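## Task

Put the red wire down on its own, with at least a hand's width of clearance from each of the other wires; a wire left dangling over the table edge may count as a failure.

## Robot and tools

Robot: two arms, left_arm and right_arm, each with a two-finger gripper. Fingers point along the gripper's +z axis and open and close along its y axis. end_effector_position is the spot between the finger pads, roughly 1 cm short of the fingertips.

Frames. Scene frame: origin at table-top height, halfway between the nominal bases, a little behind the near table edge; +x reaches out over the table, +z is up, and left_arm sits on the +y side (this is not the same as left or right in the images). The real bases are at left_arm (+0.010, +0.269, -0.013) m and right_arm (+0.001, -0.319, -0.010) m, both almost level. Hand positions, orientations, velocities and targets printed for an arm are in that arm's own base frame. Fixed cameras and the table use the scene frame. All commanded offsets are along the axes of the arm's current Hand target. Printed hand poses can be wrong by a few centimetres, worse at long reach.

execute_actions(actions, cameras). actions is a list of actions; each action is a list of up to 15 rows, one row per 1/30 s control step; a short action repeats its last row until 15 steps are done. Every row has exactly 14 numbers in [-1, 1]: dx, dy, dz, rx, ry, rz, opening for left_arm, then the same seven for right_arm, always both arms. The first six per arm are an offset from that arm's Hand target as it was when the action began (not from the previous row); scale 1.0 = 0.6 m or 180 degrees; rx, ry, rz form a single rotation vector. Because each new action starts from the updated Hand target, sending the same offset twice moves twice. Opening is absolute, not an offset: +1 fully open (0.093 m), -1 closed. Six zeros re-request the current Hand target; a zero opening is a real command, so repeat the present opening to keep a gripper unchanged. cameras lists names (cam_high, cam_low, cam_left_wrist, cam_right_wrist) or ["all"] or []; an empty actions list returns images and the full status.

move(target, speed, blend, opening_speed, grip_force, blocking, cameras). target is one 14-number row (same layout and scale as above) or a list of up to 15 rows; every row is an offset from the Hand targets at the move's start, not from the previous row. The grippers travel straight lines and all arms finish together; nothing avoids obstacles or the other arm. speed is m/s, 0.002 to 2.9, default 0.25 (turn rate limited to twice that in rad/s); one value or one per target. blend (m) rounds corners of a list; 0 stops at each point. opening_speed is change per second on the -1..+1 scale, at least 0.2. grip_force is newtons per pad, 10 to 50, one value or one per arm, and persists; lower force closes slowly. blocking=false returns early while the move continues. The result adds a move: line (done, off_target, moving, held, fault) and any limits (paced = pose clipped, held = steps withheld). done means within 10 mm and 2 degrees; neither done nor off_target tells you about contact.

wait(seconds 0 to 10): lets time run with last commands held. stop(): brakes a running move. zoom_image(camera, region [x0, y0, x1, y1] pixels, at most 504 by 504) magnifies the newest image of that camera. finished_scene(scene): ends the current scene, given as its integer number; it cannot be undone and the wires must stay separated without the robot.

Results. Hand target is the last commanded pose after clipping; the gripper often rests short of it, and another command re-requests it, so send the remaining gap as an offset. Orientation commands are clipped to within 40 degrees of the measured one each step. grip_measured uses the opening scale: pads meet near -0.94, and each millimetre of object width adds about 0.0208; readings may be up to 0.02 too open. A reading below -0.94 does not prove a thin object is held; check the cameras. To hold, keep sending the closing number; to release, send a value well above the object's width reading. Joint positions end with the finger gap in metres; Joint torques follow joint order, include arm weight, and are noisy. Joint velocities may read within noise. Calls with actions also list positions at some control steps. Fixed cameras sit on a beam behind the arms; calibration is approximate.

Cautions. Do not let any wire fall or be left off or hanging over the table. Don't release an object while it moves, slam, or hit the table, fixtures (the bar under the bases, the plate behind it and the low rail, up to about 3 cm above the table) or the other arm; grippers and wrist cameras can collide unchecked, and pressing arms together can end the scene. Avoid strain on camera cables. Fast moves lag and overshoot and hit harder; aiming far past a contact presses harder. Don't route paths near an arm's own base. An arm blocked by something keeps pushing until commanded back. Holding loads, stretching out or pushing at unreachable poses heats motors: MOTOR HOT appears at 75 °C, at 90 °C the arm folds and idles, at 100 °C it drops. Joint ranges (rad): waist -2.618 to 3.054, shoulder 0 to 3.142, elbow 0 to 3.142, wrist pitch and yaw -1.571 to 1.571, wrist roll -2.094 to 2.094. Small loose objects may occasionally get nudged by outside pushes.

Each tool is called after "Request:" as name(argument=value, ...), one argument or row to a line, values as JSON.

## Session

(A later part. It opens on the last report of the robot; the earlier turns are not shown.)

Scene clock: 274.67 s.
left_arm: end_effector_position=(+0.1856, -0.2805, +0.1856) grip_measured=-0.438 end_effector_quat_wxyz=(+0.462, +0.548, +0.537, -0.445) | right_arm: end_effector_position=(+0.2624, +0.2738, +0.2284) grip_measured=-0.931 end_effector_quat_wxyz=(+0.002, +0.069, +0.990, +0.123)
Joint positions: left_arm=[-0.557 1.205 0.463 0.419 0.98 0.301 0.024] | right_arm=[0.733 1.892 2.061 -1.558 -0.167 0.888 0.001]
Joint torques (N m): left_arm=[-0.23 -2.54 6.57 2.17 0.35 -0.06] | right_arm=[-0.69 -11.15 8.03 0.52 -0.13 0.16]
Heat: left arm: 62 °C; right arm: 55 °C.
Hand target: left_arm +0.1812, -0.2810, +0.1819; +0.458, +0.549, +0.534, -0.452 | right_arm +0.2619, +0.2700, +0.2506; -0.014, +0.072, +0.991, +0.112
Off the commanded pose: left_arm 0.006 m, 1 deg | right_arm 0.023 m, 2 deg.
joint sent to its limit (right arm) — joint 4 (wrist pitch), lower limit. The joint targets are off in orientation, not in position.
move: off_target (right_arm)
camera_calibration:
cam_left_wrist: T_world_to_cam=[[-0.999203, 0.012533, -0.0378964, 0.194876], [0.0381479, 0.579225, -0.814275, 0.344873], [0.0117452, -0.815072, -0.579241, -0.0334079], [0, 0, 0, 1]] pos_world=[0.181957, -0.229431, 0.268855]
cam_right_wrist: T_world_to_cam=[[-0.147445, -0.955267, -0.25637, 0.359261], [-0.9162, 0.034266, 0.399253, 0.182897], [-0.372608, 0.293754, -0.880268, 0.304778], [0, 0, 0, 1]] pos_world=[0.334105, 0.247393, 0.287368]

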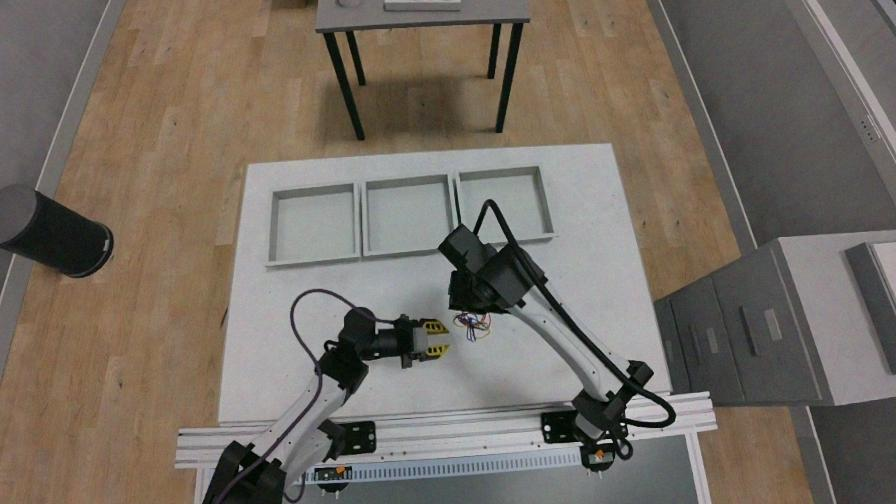

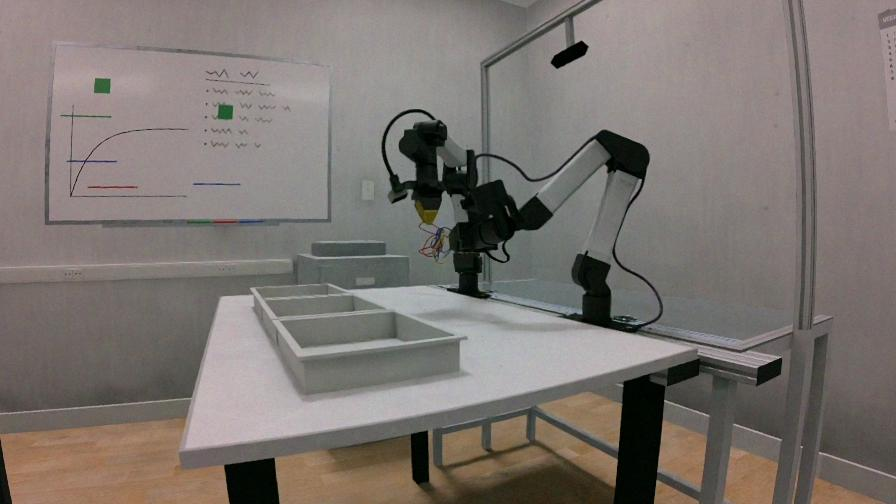

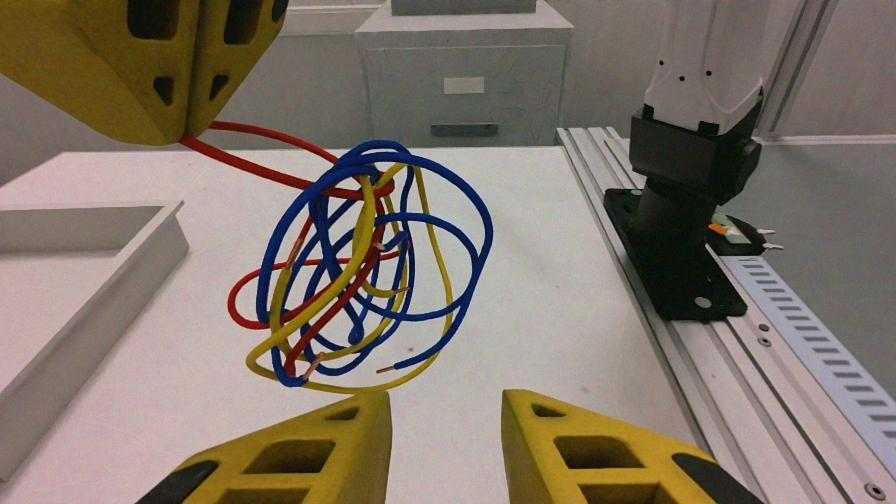

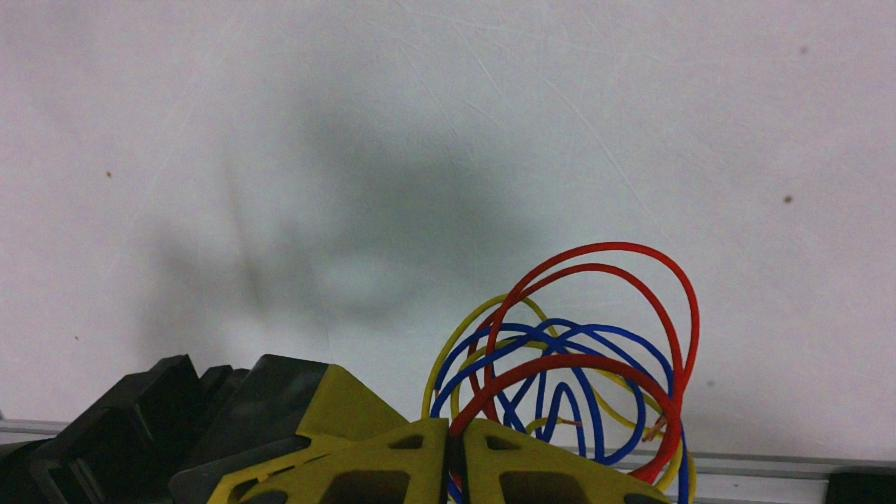

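Request:
move(
  target=[0.0133, -0.0117, 0.1167, 0, 0, 0, -0.44, 0, 0, 0, 0, 0, 0, -0.936209],
  cameras=["cam_left_wrist", "cam_right_wrist", "cam_low"],
  speed=0.08,
)

Request:
zoom_image(
  camera="cam_left_wrist",
  region=[200, 104, 600, 504],
)

Scene clock: 300.17 s.
left_arm: end_effector_position=(+0.1666, -0.3404, +0.1486) grip_measured=-0.438 end_effector_quat_wxyz=(+0.439, +0.552, +0.544, -0.453) | right_arm: end_effector_position=(+0.2624, +0.2738, +0.2284) grip_measured=-0.931 end_effector_quat_wxyz=(+0.002, +0.069, +0.990, +0.123)
Joint positions: left_arm=[-0.8 1.454 0.463 0.703 0.773 0.194 0.024] | right_arm=[0.733 1.892 2.061 -1.558 -0.167 0.888 0.001]
Joint torques (N m): left_arm=[-0.2 -3.95 10.71 2.32 0.05 -0.11] | right_arm=[-0.95 -11.18 8.06 0.57 -0.14 0.15]
Heat: left arm: 57 °C; right arm: 56 °C.
Hand target: left_arm +0.1738, -0.3485, +0.1618; +0.458, +0.549, +0.534, -0.452 | right_arm +0.2619, +0.2700, +0.2506; -0.014, +0.072, +0.991, +0.112
Off the commanded pose: left_arm 0.017 m, 2 deg | right_arm 0.023 m, 2 deg.
joint sent to its limit (right arm) — joint 4 (wrist pitch), lower limit. The joint targets are off in orientation, not in position.
move: off_target (left_arm, right_arm)
camera_calibration:
cam_left_wrist: T_world_to_cam=[[-0.999282, 0.037883, 0.000418605, 0.178231], [0.0224216, 0.600274, -0.79948, 0.357735], [-0.030538, -0.798896, -0.600693, -0.0877521], [0, 0, 0, 1]] pos_world=[0.167402, -0.291596, 0.233215]
cam_right_wrist: T_world_to_cam=[[-0.147445, -0.955267, -0.25637, 0.359261], [-0.9162, 0.034266, 0.399253, 0.182897], [-0.372608, 0.293754, -0.880268, 0.304778], [0, 0, 0, 1]] pos_world=[0.334105, 0.247393, 0.287368]
Images, in order (width x height): cam_low 896x504, cam_left_wrist 896x504, cam_right_wrist 896x504.

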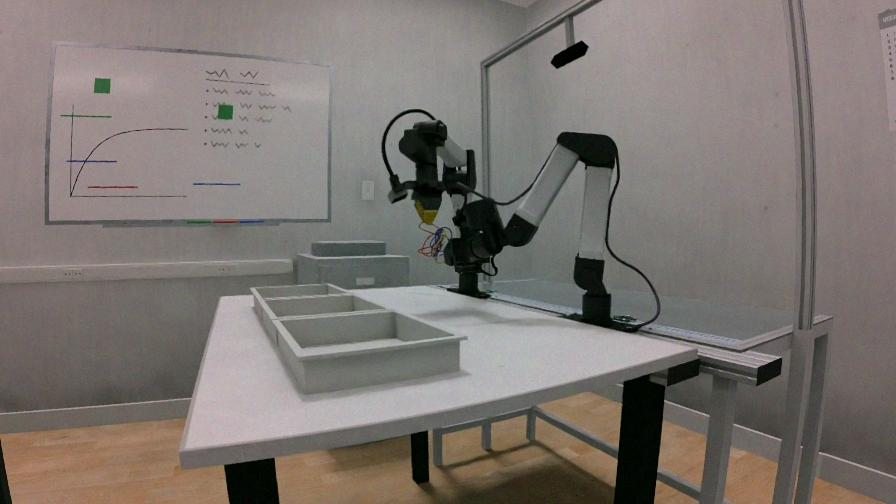

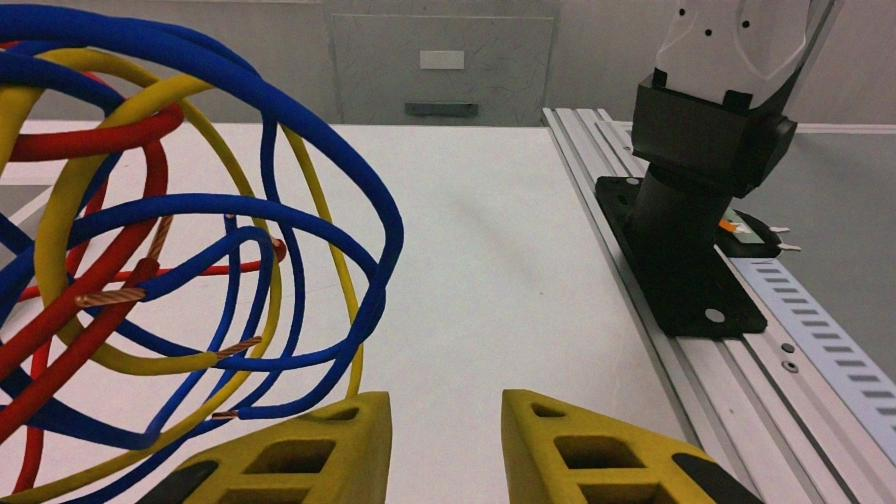

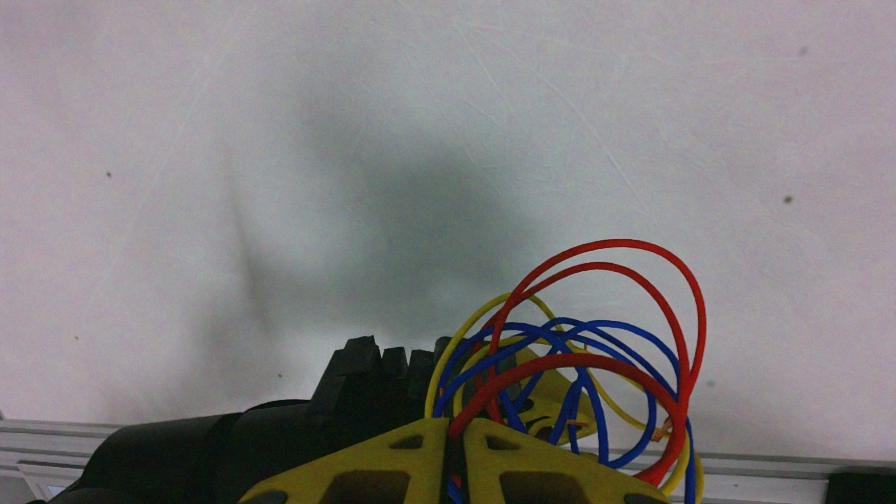

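Scaled by 1.260 from the camera's 896x504 image, which has a finer 1280x720 frame.

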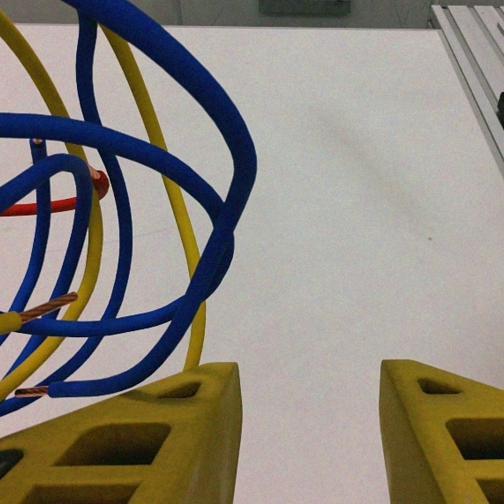

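Request:
move(
  target=[-0.031, -0.002, -0.0843, 0, 0, 0, -0.44, 0, 0, 0, 0, 0, 0, -0.936209],
  cameras=["cam_left_wrist"],
  speed=0.1,
)

Scene clock: 326.10 s.
left_arm: end_effector_position=(+0.1726, -0.3025, +0.1805) grip_measured=-0.438 end_effector_quat_wxyz=(+0.445, +0.543, +0.549, -0.455) | right_arm: end_effector_position=(+0.2624, +0.2738, +0.2284) grip_measured=-0.931 end_effector_quat_wxyz=(+0.002, +0.069, +0.990, +0.123)
Joint positions: left_arm=[-0.669 1.236 0.463 0.467 0.884 0.223 0.024] | right_arm=[0.733 1.892 2.061 -1.558 -0.167 0.888 0.001]
Joint torques (N m): left_arm=[0.73 -4.74 8.88 2.04 0.32 0.17] | right_arm=[-0.98 -11.26 8.08 0.59 -0.18 0.09]
Heat: left arm: 60 °C; right arm: 56 °C.
Hand target: left_arm +0.1726, -0.3018, +0.1888; +0.458, +0.549, +0.534, -0.452 | right_arm +0.2619, +0.2700, +0.2506; -0.014, +0.072, +0.991, +0.112
Off the commanded pose: left_arm 0.008 m, 2 deg | right_arm 0.023 m, 2 deg.
joint sent to its limit (right arm) — joint 4 (wrist pitch), lower limit. The joint targets are off in orientation, not in position.
move: off_target (right_arm)
camera_calibration:
cam_left_wrist: T_world_to_cam=[[-0.999803, 0.0184608, 0.00730366, 0.175766], [0.00500865, 0.590533, -0.806998, 0.361716], [-0.0192109, -0.806802, -0.590509, -0.0442646], [0, 0, 0, 1]] pos_world=[0.173069, -0.252563, 0.264482]
Images, in order (width x height): cam_left_wrist 896x504.

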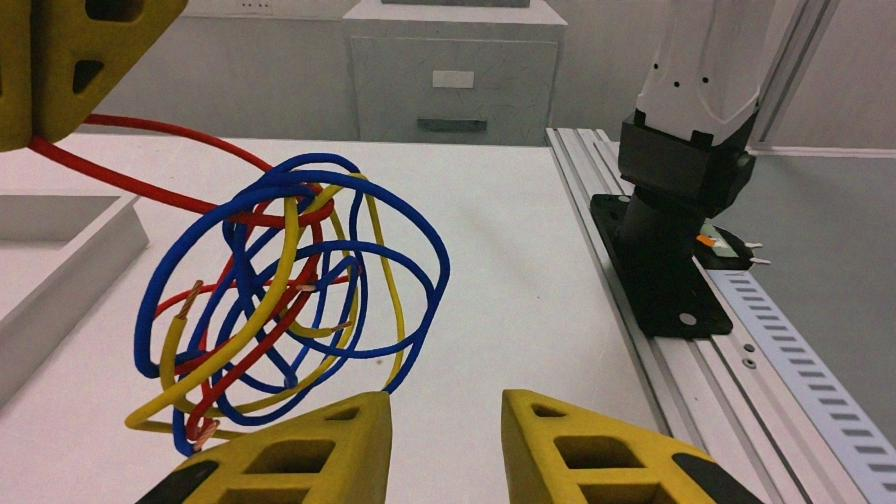

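Request:
move(
  target=[-0.008, 0.0135, 0.05, 0, 0, 0, -0.44, 0, 0, 0, 0, 0, 0, -0.936209],
  cameras=["cam_left_wrist"],
  speed=0.08,
)

Scene clock: 341.40 s.
left_arm: end_effector_position=(+0.1730, -0.3247, +0.1729) grip_measured=-0.438 end_effector_quat_wxyz=(+0.438, +0.551, +0.546, -0.455) | right_arm: end_effector_position=(+0.2624, +0.2738, +0.2284) grip_measured=-0.931 end_effector_quat_wxyz=(+0.002, +0.069, +0.990, +0.123)
Joint positions: left_arm=[-0.735 1.335 0.504 0.523 0.835 0.217 0.024] | right_arm=[0.733 1.892 2.061 -1.558 -0.167 0.888 0.001]
Joint torques (N m): left_arm=[-0.16 -3.48 11.56 2.28 0.07 -0.09] | right_arm=[-1.06 -11.4 7.97 0.57 -0.19 0.1]
Heat: left arm: 59 °C; right arm: 56 °C.
Hand target: left_arm +0.1804, -0.3323, +0.1886; +0.458, +0.549, +0.534, -0.452 | right_arm +0.2619, +0.2700, +0.2506; -0.014, +0.072, +0.991, +0.112
Off the commanded pose: left_arm 0.019 m, 3 deg | right_arm 0.023 m, 2 deg.
joint sent to its limit (right arm) — joint 4 (wrist pitch), lower limit. The joint targets are off in orientation, not in position.
move: off_target (left_arm, right_arm)
camera_calibration:
cam_left_wrist: T_world_to_cam=[[-0.999311, 0.036549, 0.00647711, 0.182511], [0.0168046, 0.601065, -0.799023, 0.368806], [-0.0330967, -0.798364, -0.601265, -0.0596852], [0, 0, 0, 1]] pos_world=[0.174212, -0.275998, 0.257616]
Images, in order (width x height): cam_left_wrist 896x504.

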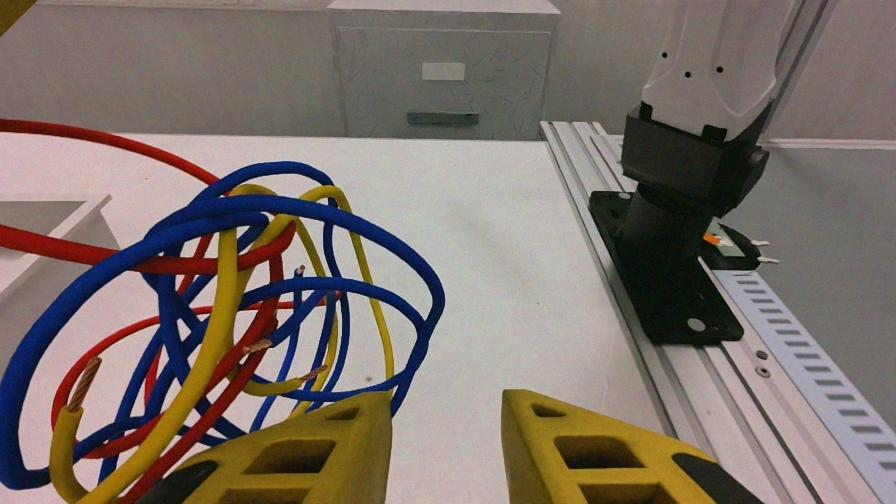

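Request:
move(
  target=[-0.018, 0.02, -0.002, 0, 0, 0, -0.44, 0, 0, 0, 0, 0, 0, -0.936209],
  cameras=["cam_left_wrist"],
  speed=0.08,
)

Scene clock: 348.97 s.
left_arm: end_effector_position=(+0.1861, -0.3286, +0.1856) grip_measured=-0.438 end_effector_quat_wxyz=(+0.444, +0.547, +0.548, -0.452) | right_arm: end_effector_position=(+0.2624, +0.2738, +0.2284) grip_measured=-0.931 end_effector_quat_wxyz=(+0.002, +0.069, +0.990, +0.123)
Joint positions: left_arm=[-0.717 1.349 0.567 0.482 0.838 0.217 0.024] | right_arm=[0.733 1.892 2.061 -1.558 -0.167 0.888 0.001]
Joint torques (N m): left_arm=[0.7 -3.82 11.82 2.19 0.26 0] | right_arm=[-1.03 -11.4 8.1 0.55 -0.07 0.13]
Heat: left arm: 59 °C; right arm: 57 °C.
Hand target: left_arm +0.1921, -0.3331, +0.1996; +0.458, +0.549, +0.534, -0.452 | right_arm +0.2619, +0.2700, +0.2506; -0.014, +0.072, +0.991, +0.112
Off the commanded pose: left_arm 0.016 m, 2 deg | right_arm 0.023 m, 2 deg.
joint sent to its limit (right arm) — joint 4 (wrist pitch), lower limit. The joint targets are off in orientation, not in position.
move: off_target (left_arm, right_arm)
camera_calibration:
cam_left_wrist: T_world_to_cam=[[-0.99975, 0.0223256, 0.00125697, 0.192117], [0.0123128, 0.596553, -0.802479, 0.381043], [-0.0186657, -0.802263, -0.596679, -0.0595551], [0, 0, 0, 1]] pos_world=[0.186265, -0.27938, 0.270002]
Images, in order (width x height): cam_left_wrist 896x504.

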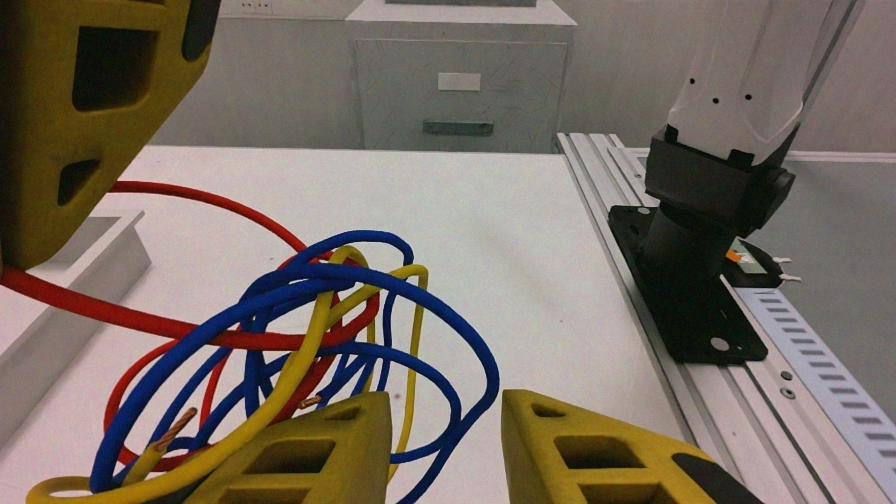

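Request:
move(
  target=[-0.005, -0.003, 0.05, 0, 0, 0, -0.44, 0, 0, 0, 0, 0, 0, -0.936209],
  cameras=["cam_left_wrist", "cam_right_wrist"],
  speed=0.08,
)

Scene clock: 357.97 s.
left_arm: end_effector_position=(+0.1826, -0.3545, +0.1799) grip_measured=-0.438 end_effector_quat_wxyz=(+0.435, +0.552, +0.548, -0.454) | right_arm: end_effector_position=(+0.2618, +0.2732, +0.2282) grip_measured=-0.931 end_effector_quat_wxyz=(+0.001, +0.069, +0.990, +0.122)
Joint positions: left_arm=[-0.794 1.435 0.616 0.519 0.778 0.196 0.024] | right_arm=[0.733 1.892 2.061 -1.561 -0.167 0.888 0.001]
Joint torques (N m): left_arm=[-0.13 -4.49 11.89 2.34 0.07 -0.12] | right_arm=[-0.8 -11.32 8.06 0.57 -0.19 0.13]
Heat: left arm: 59 °C; right arm: 57 °C.
Hand target: left_arm +0.1900, -0.3631, +0.1974; +0.458, +0.549, +0.534, -0.452 | right_arm +0.2619, +0.2700, +0.2506; -0.014, +0.072, +0.991, +0.112
Off the commanded pose: left_arm 0.021 m, 3 deg | right_arm 0.023 m, 2 deg.
joint sent to its limit (right arm) — joint 4 (wrist pitch), lower limit. The joint targets are off in orientation, not in position.
move: off_target (left_arm, right_arm)
camera_calibration:
cam_left_wrist: T_world_to_cam=[[-0.999272, 0.0370264, 0.00914836, 0.192803], [0.0151893, 0.606365, -0.795041, 0.393574], [-0.0349848, -0.794324, -0.606487, -0.0761961], [0, 0, 0, 1]] pos_world=[0.184019, -0.306313, 0.264931]
cam_right_wrist: T_world_to_cam=[[-0.148082, -0.955849, -0.253819, 0.358366], [-0.915196, 0.0351758, 0.401471, 0.181469], [-0.374818, 0.291744, -0.879998, 0.305636], [0, 0, 0, 1]] pos_world=[0.333705, 0.246993, 0.287065]
Images, in order (width x height): cam_left_wrist 896x504, cam_right_wrist 896x504.

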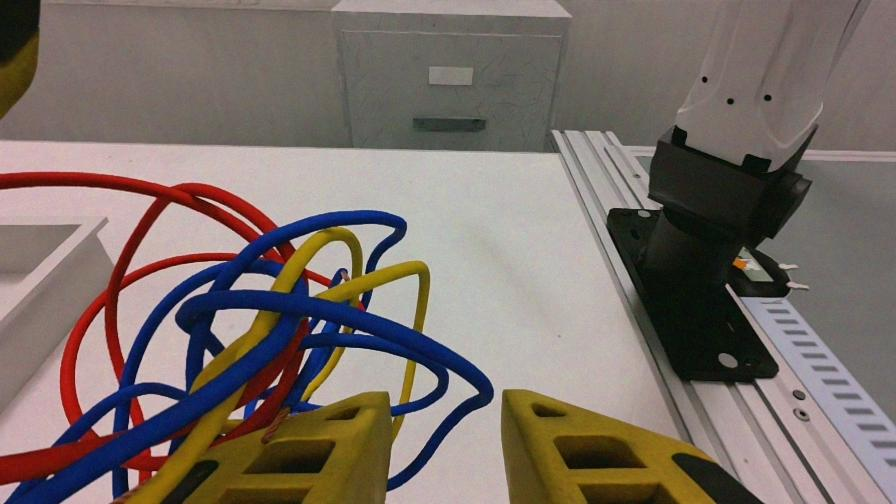

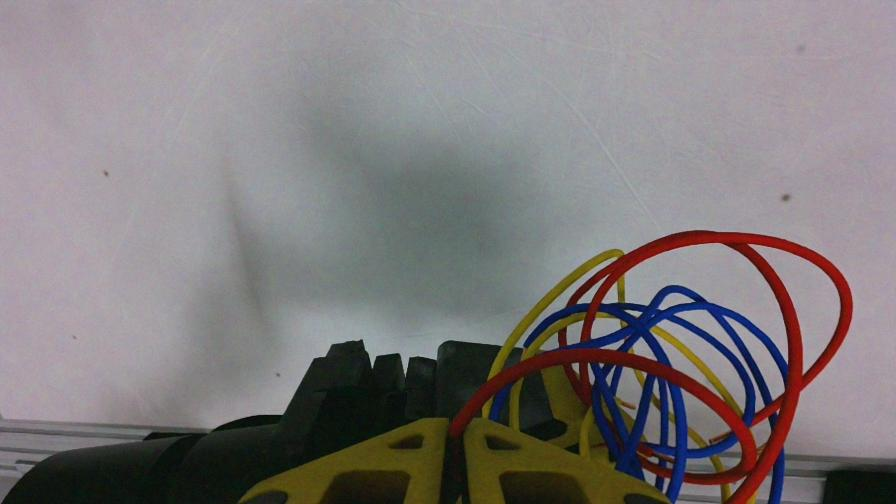

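Request:
move(
  target=[0, 0, 0, 0, 0, 0, -0.97, 0, 0, 0, 0, 0, 0, -0.936209],
  cameras=["cam_left_wrist", "cam_right_wrist"],
  opening_speed=0.5,
)

Scene clock: 365.33 s.
left_arm: end_effector_position=(+0.1829, -0.3546, +0.1803) grip_measured=-0.966 end_effector_quat_wxyz=(+0.436, +0.551, +0.548, -0.453) | right_arm: end_effector_position=(+0.2618, +0.2732, +0.2282) grip_measured=-0.931 end_effector_quat_wxyz=(+0.001, +0.069, +0.990, +0.122)
Joint positions: left_arm=[-0.794 1.435 0.616 0.522 0.777 0.195 0] | right_arm=[0.733 1.892 2.061 -1.561 -0.167 0.888 0.001]
Joint torques (N m): left_arm=[-0.25 -4.37 11.99 2.36 0.11 -0.11] | right_arm=[-0.92 -11.45 7.97 0.6 -0.16 0.08]
Heat: left arm: 60 °C; right arm: 57 °C.
Hand target: left_arm +0.1900, -0.3631, +0.1974; +0.458, +0.549, +0.534, -0.452 | right_arm +0.2619, +0.2700, +0.2506; -0.014, +0.072, +0.991, +0.112
Off the commanded pose: left_arm 0.020 m, 3 deg | right_arm 0.023 m, 2 deg.
joint sent to its limit (right arm) — joint 4 (wrist pitch), lower limit. The joint targets are off in orientation, not in position.
move: off_target (left_arm, right_arm)
camera_calibration:
cam_left_wrist: T_world_to_cam=[[-0.999342, 0.0355264, 0.00728986, 0.193038], [0.0157062, 0.605138, -0.795966, 0.393578], [-0.0326892, -0.795328, -0.605297, -0.0770521], [0, 0, 0, 1]] pos_world=[0.184211, -0.306309, 0.265228]
cam_right_wrist: T_world_to_cam=[[-0.148082, -0.955849, -0.253819, 0.358366], [-0.915196, 0.0351758, 0.401471, 0.181469], [-0.374818, 0.291744, -0.879998, 0.305636], [0, 0, 0, 1]] pos_world=[0.333705, 0.246993, 0.287065]
Images, in order (width x height): cam_left_wrist 896x504, cam_right_wrist 896x504.

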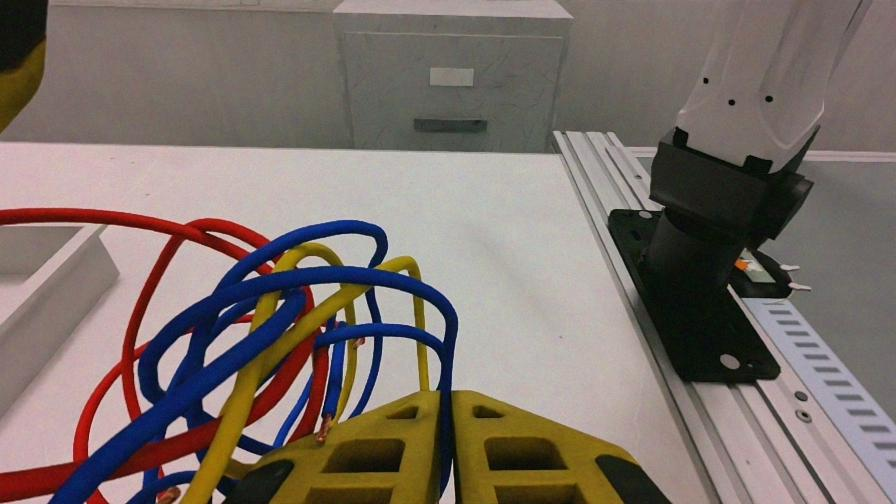

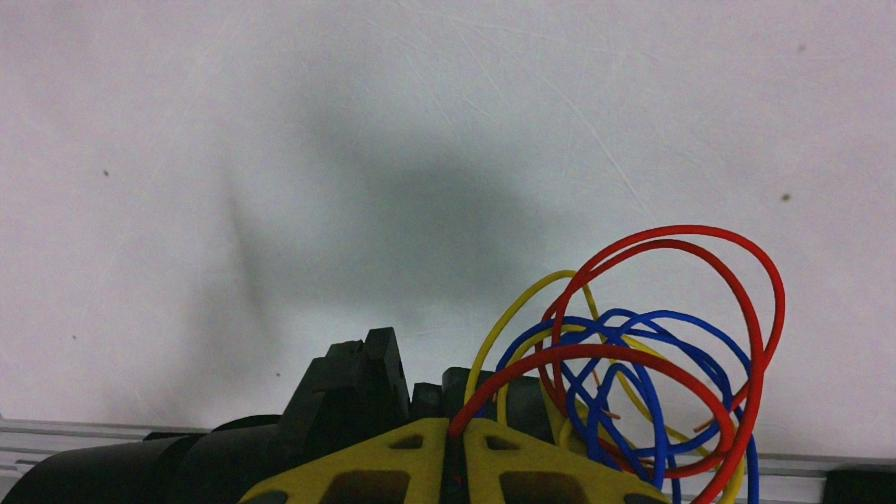

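Request:
move(
  target=[0.0985, -0.05, 0.0173, 0, 0, 0, -0.97, -0.077, 0.0415, -0.131, 0, 0, 0, -0.936209],
  cameras=["cam_left_wrist", "cam_right_wrist", "cam_low", "cam_high"],
  speed=0.05,
)

Request:
zoom_image(
  camera="cam_low",
  region=[390, 180, 490, 280],
)

Scene clock: 376.37 s.
left_arm: end_effector_position=(+0.1644, -0.3637, +0.1431) grip_measured=-0.965 end_effector_quat_wxyz=(+0.463, +0.551, +0.528, -0.452) | right_arm: end_effector_position=(+0.3059, +0.2692, +0.3236) grip_measured=-0.931 end_effector_quat_wxyz=(+0.111, +0.087, +0.961, +0.240)
Joint positions: left_arm=[-0.872 1.574 0.475 0.885 0.696 0.172 0] | right_arm=[0.638 1.902 2.403 -1.574 -0.203 0.871 0.001]
Joint torques (N m): left_arm=[-0.5 -4.44 5.45 2.26 0.06 -0.1] | right_arm=[-0.65 -6.34 7.95 1.22 -0.15 -0.09]
Heat: left arm: 60 °C; right arm: 57 °C.
Hand target: left_arm +0.1613, -0.3629, +0.1368; +0.458, +0.549, +0.534, -0.452 | right_arm +0.3122, +0.2699, +0.3307; -0.014, +0.072, +0.991, +0.112
Off the commanded pose: left_arm 0.007 m, 1 deg | right_arm 0.009 m, 21 deg.
joint read past its limit (right arm) — joint 4 (wrist pitch), lower limit.
joint sent to its limit (right arm) — joint 4 (wrist pitch), lower limit. The joint targets are off in orientation, not in position.
move: off_target (right_arm)
camera_calibration:
cam_left_wrist: T_world_to_cam=[[-0.998654, 0.0304199, -0.0420024, 0.180132], [0.0518482, 0.567589, -0.821678, 0.353828], [-0.00115526, -0.82275, -0.568402, -0.127861], [0, 0, 0, 1]] pos_world=[0.161396, -0.311506, 0.225622]
cam_right_wrist: T_world_to_cam=[[-0.121869, -0.86144, -0.49302, 0.429257], [-0.98169, 0.031348, 0.187888, 0.274109], [-0.146399, 0.506891, -0.849487, 0.269646], [0, 0, 0, 1]] pos_world=[0.360879, 0.224505, 0.389192]

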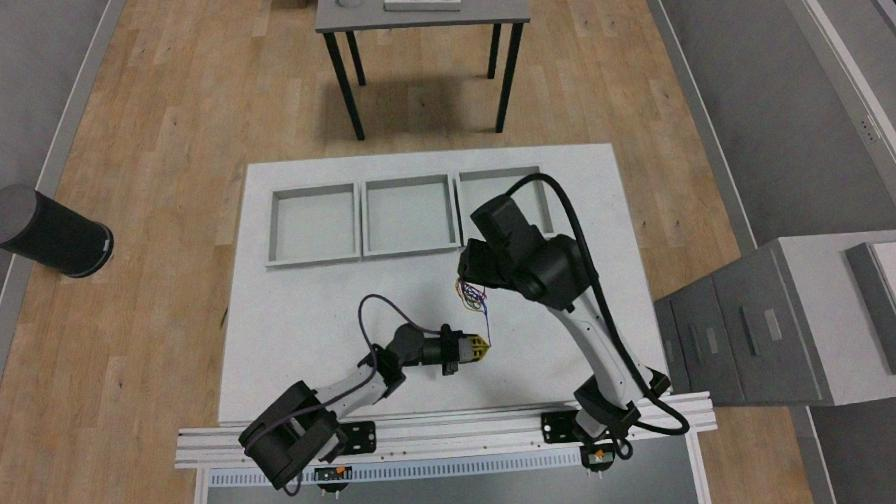

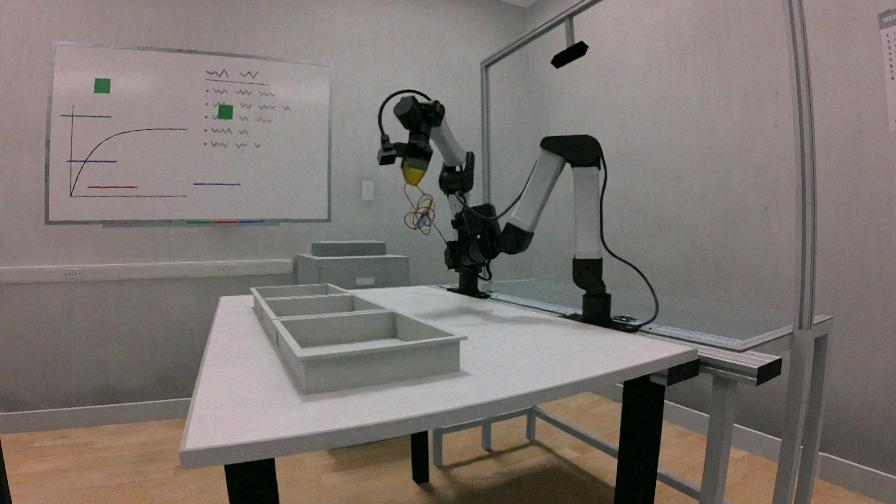

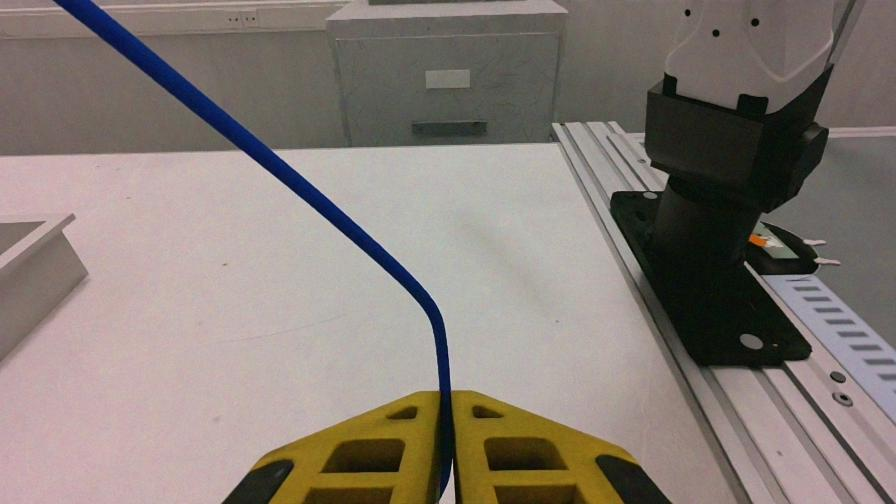

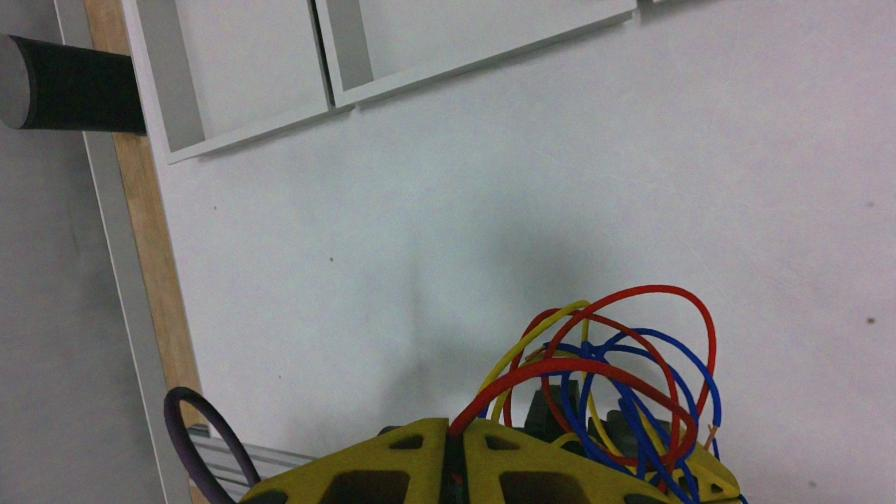

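Scaled by 5.040 from the camera's 896x504 image, which has a finer 1280x720 frame.

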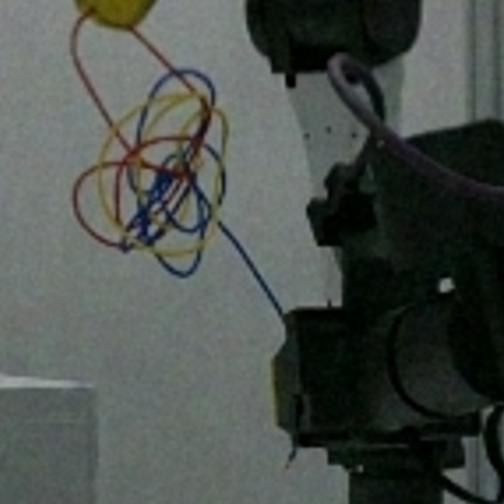

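Request:
move(
  target=[0, 0, -0.3, 0, 0, 0, -0.97, 0, 0, 0, 0, 0, 0, -0.936209],
  cameras=["cam_left_wrist", "cam_right_wrist", "cam_low", "cam_high"],
  speed=0.08,
)

Request:
zoom_image(
  camera="cam_low",
  region=[390, 180, 490, 280],
)

Request:
zoom_image(
  camera="cam_left_wrist",
  region=[200, 0, 500, 300],
)

Scene clock: 386.93 s.
left_arm: end_effector_position=(+0.1571, -0.1856, +0.1572) grip_measured=-0.965 end_effector_quat_wxyz=(+0.445, +0.540, +0.548, -0.458) | right_arm: end_effector_position=(+0.3045, +0.2705, +0.3239) grip_measured=-0.931 end_effector_quat_wxyz=(+0.107, +0.086, +0.960, +0.243)
Joint positions: left_arm=[-0.126 1.029 0.429 -0.406 1.35 0.974 0] | right_arm=[0.638 1.902 2.403 -1.575 -0.214 0.871 0.001]
Joint torques (N m): left_arm=[0.65 -0.68 11.29 1.18 0.69 0.23] | right_arm=[-1.14 -6.53 8.12 1.25 -0.08 -0.04]
Heat: left arm: 59 °C; right arm: 54 °C.
Hand target: left_arm +0.1626, -0.1856, +0.1678; +0.458, +0.549, +0.534, -0.452 | right_arm +0.3122, +0.2699, +0.3307; -0.014, +0.072, +0.991, +0.112
Off the commanded pose: left_arm 0.012 m, 2 deg | right_arm 0.010 m, 21 deg.
joint read past its limit (right arm) — joint 4 (wrist pitch), lower limit.
joint sent to its limit (right arm) — joint 4 (wrist pitch), lower limit. The joint targets are off in orientation, not in position.
move: off_target (left_arm, right_arm)
camera_calibration:
cam_left_wrist: T_world_to_cam=[[-0.999741, 0.0193695, 0.0119262, 0.157688], [0.00168193, 0.585818, -0.810441, 0.274174], [-0.0226845, -0.810211, -0.585699, 0.0350768], [0, 0, 0, 1]] pos_world=[0.157981, -0.13525, 0.240865]
cam_right_wrist: T_world_to_cam=[[-0.120537, -0.858411, -0.498599, 0.430839], [-0.98061, 0.0247824, 0.194397, 0.272042], [-0.154517, 0.512363, -0.844754, 0.268518], [0, 0, 0, 1]] pos_world=[0.360189, 0.225517, 0.388763]

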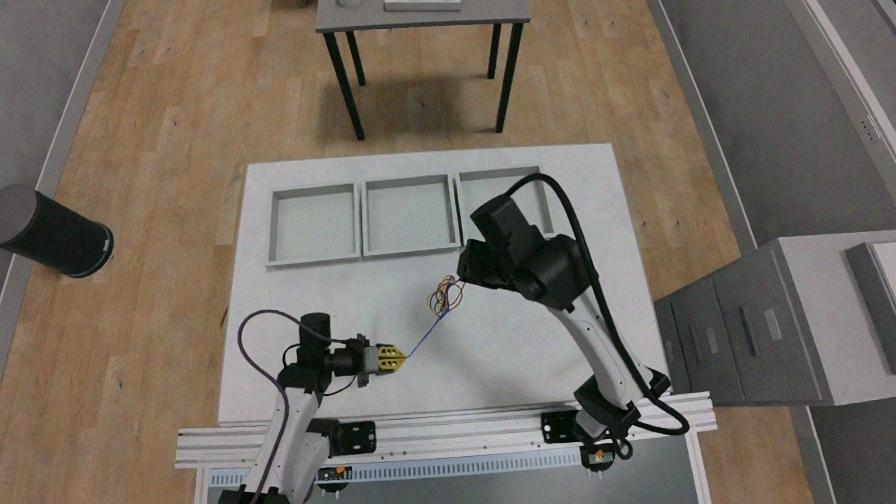

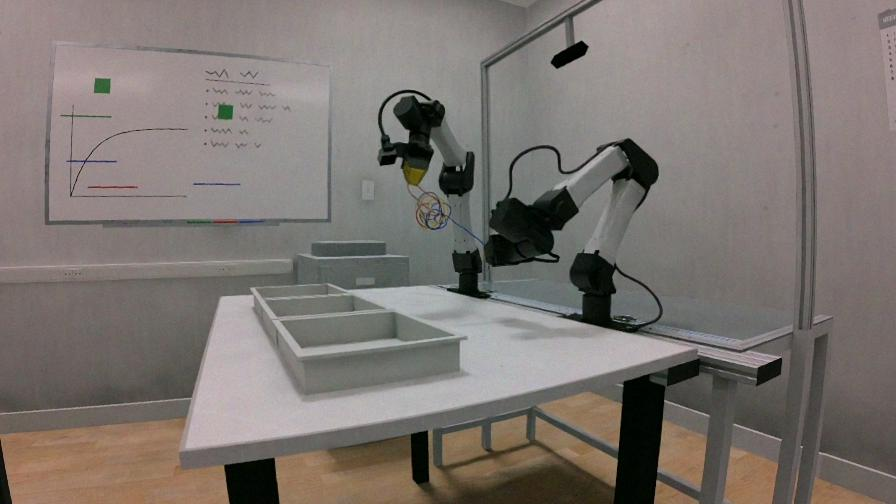

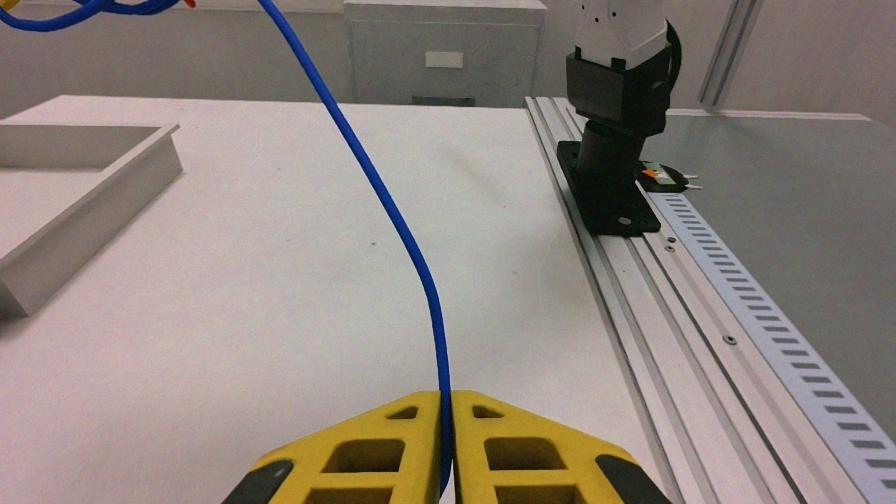

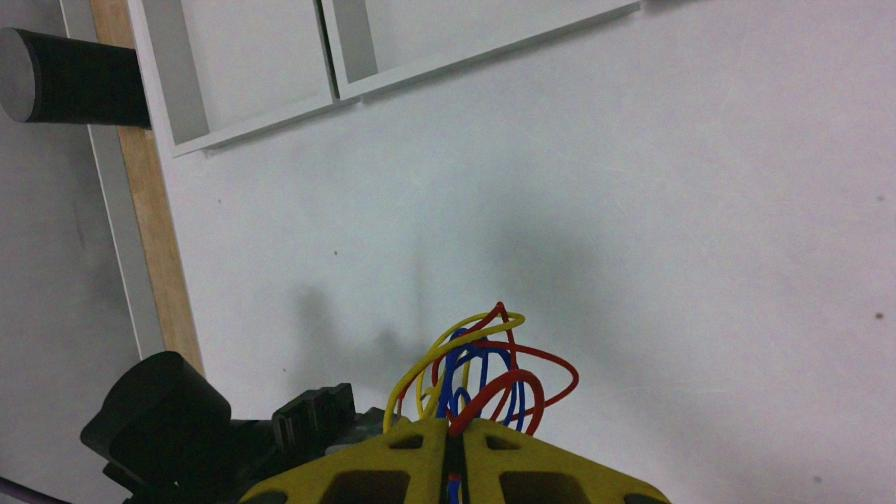

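Scaled by 5.040 from the camera's 896x504 image, which has a finer 1280x720 frame.

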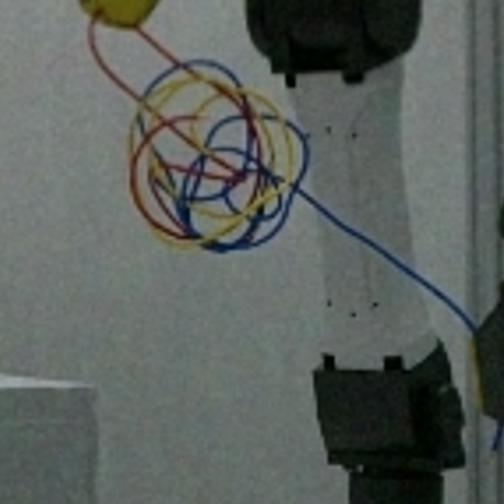

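Scaled by 1.680 from the camera's 896x504 image, which has a finer 1280x720 frame.

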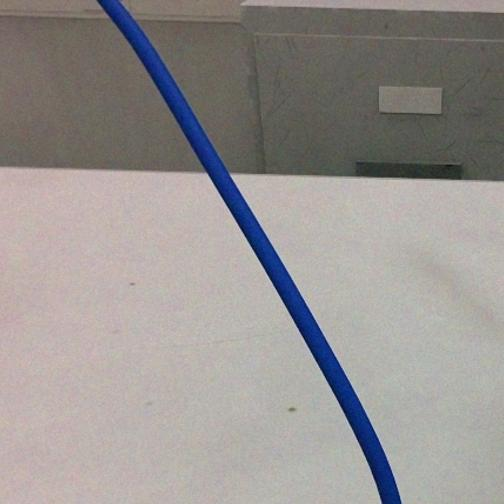

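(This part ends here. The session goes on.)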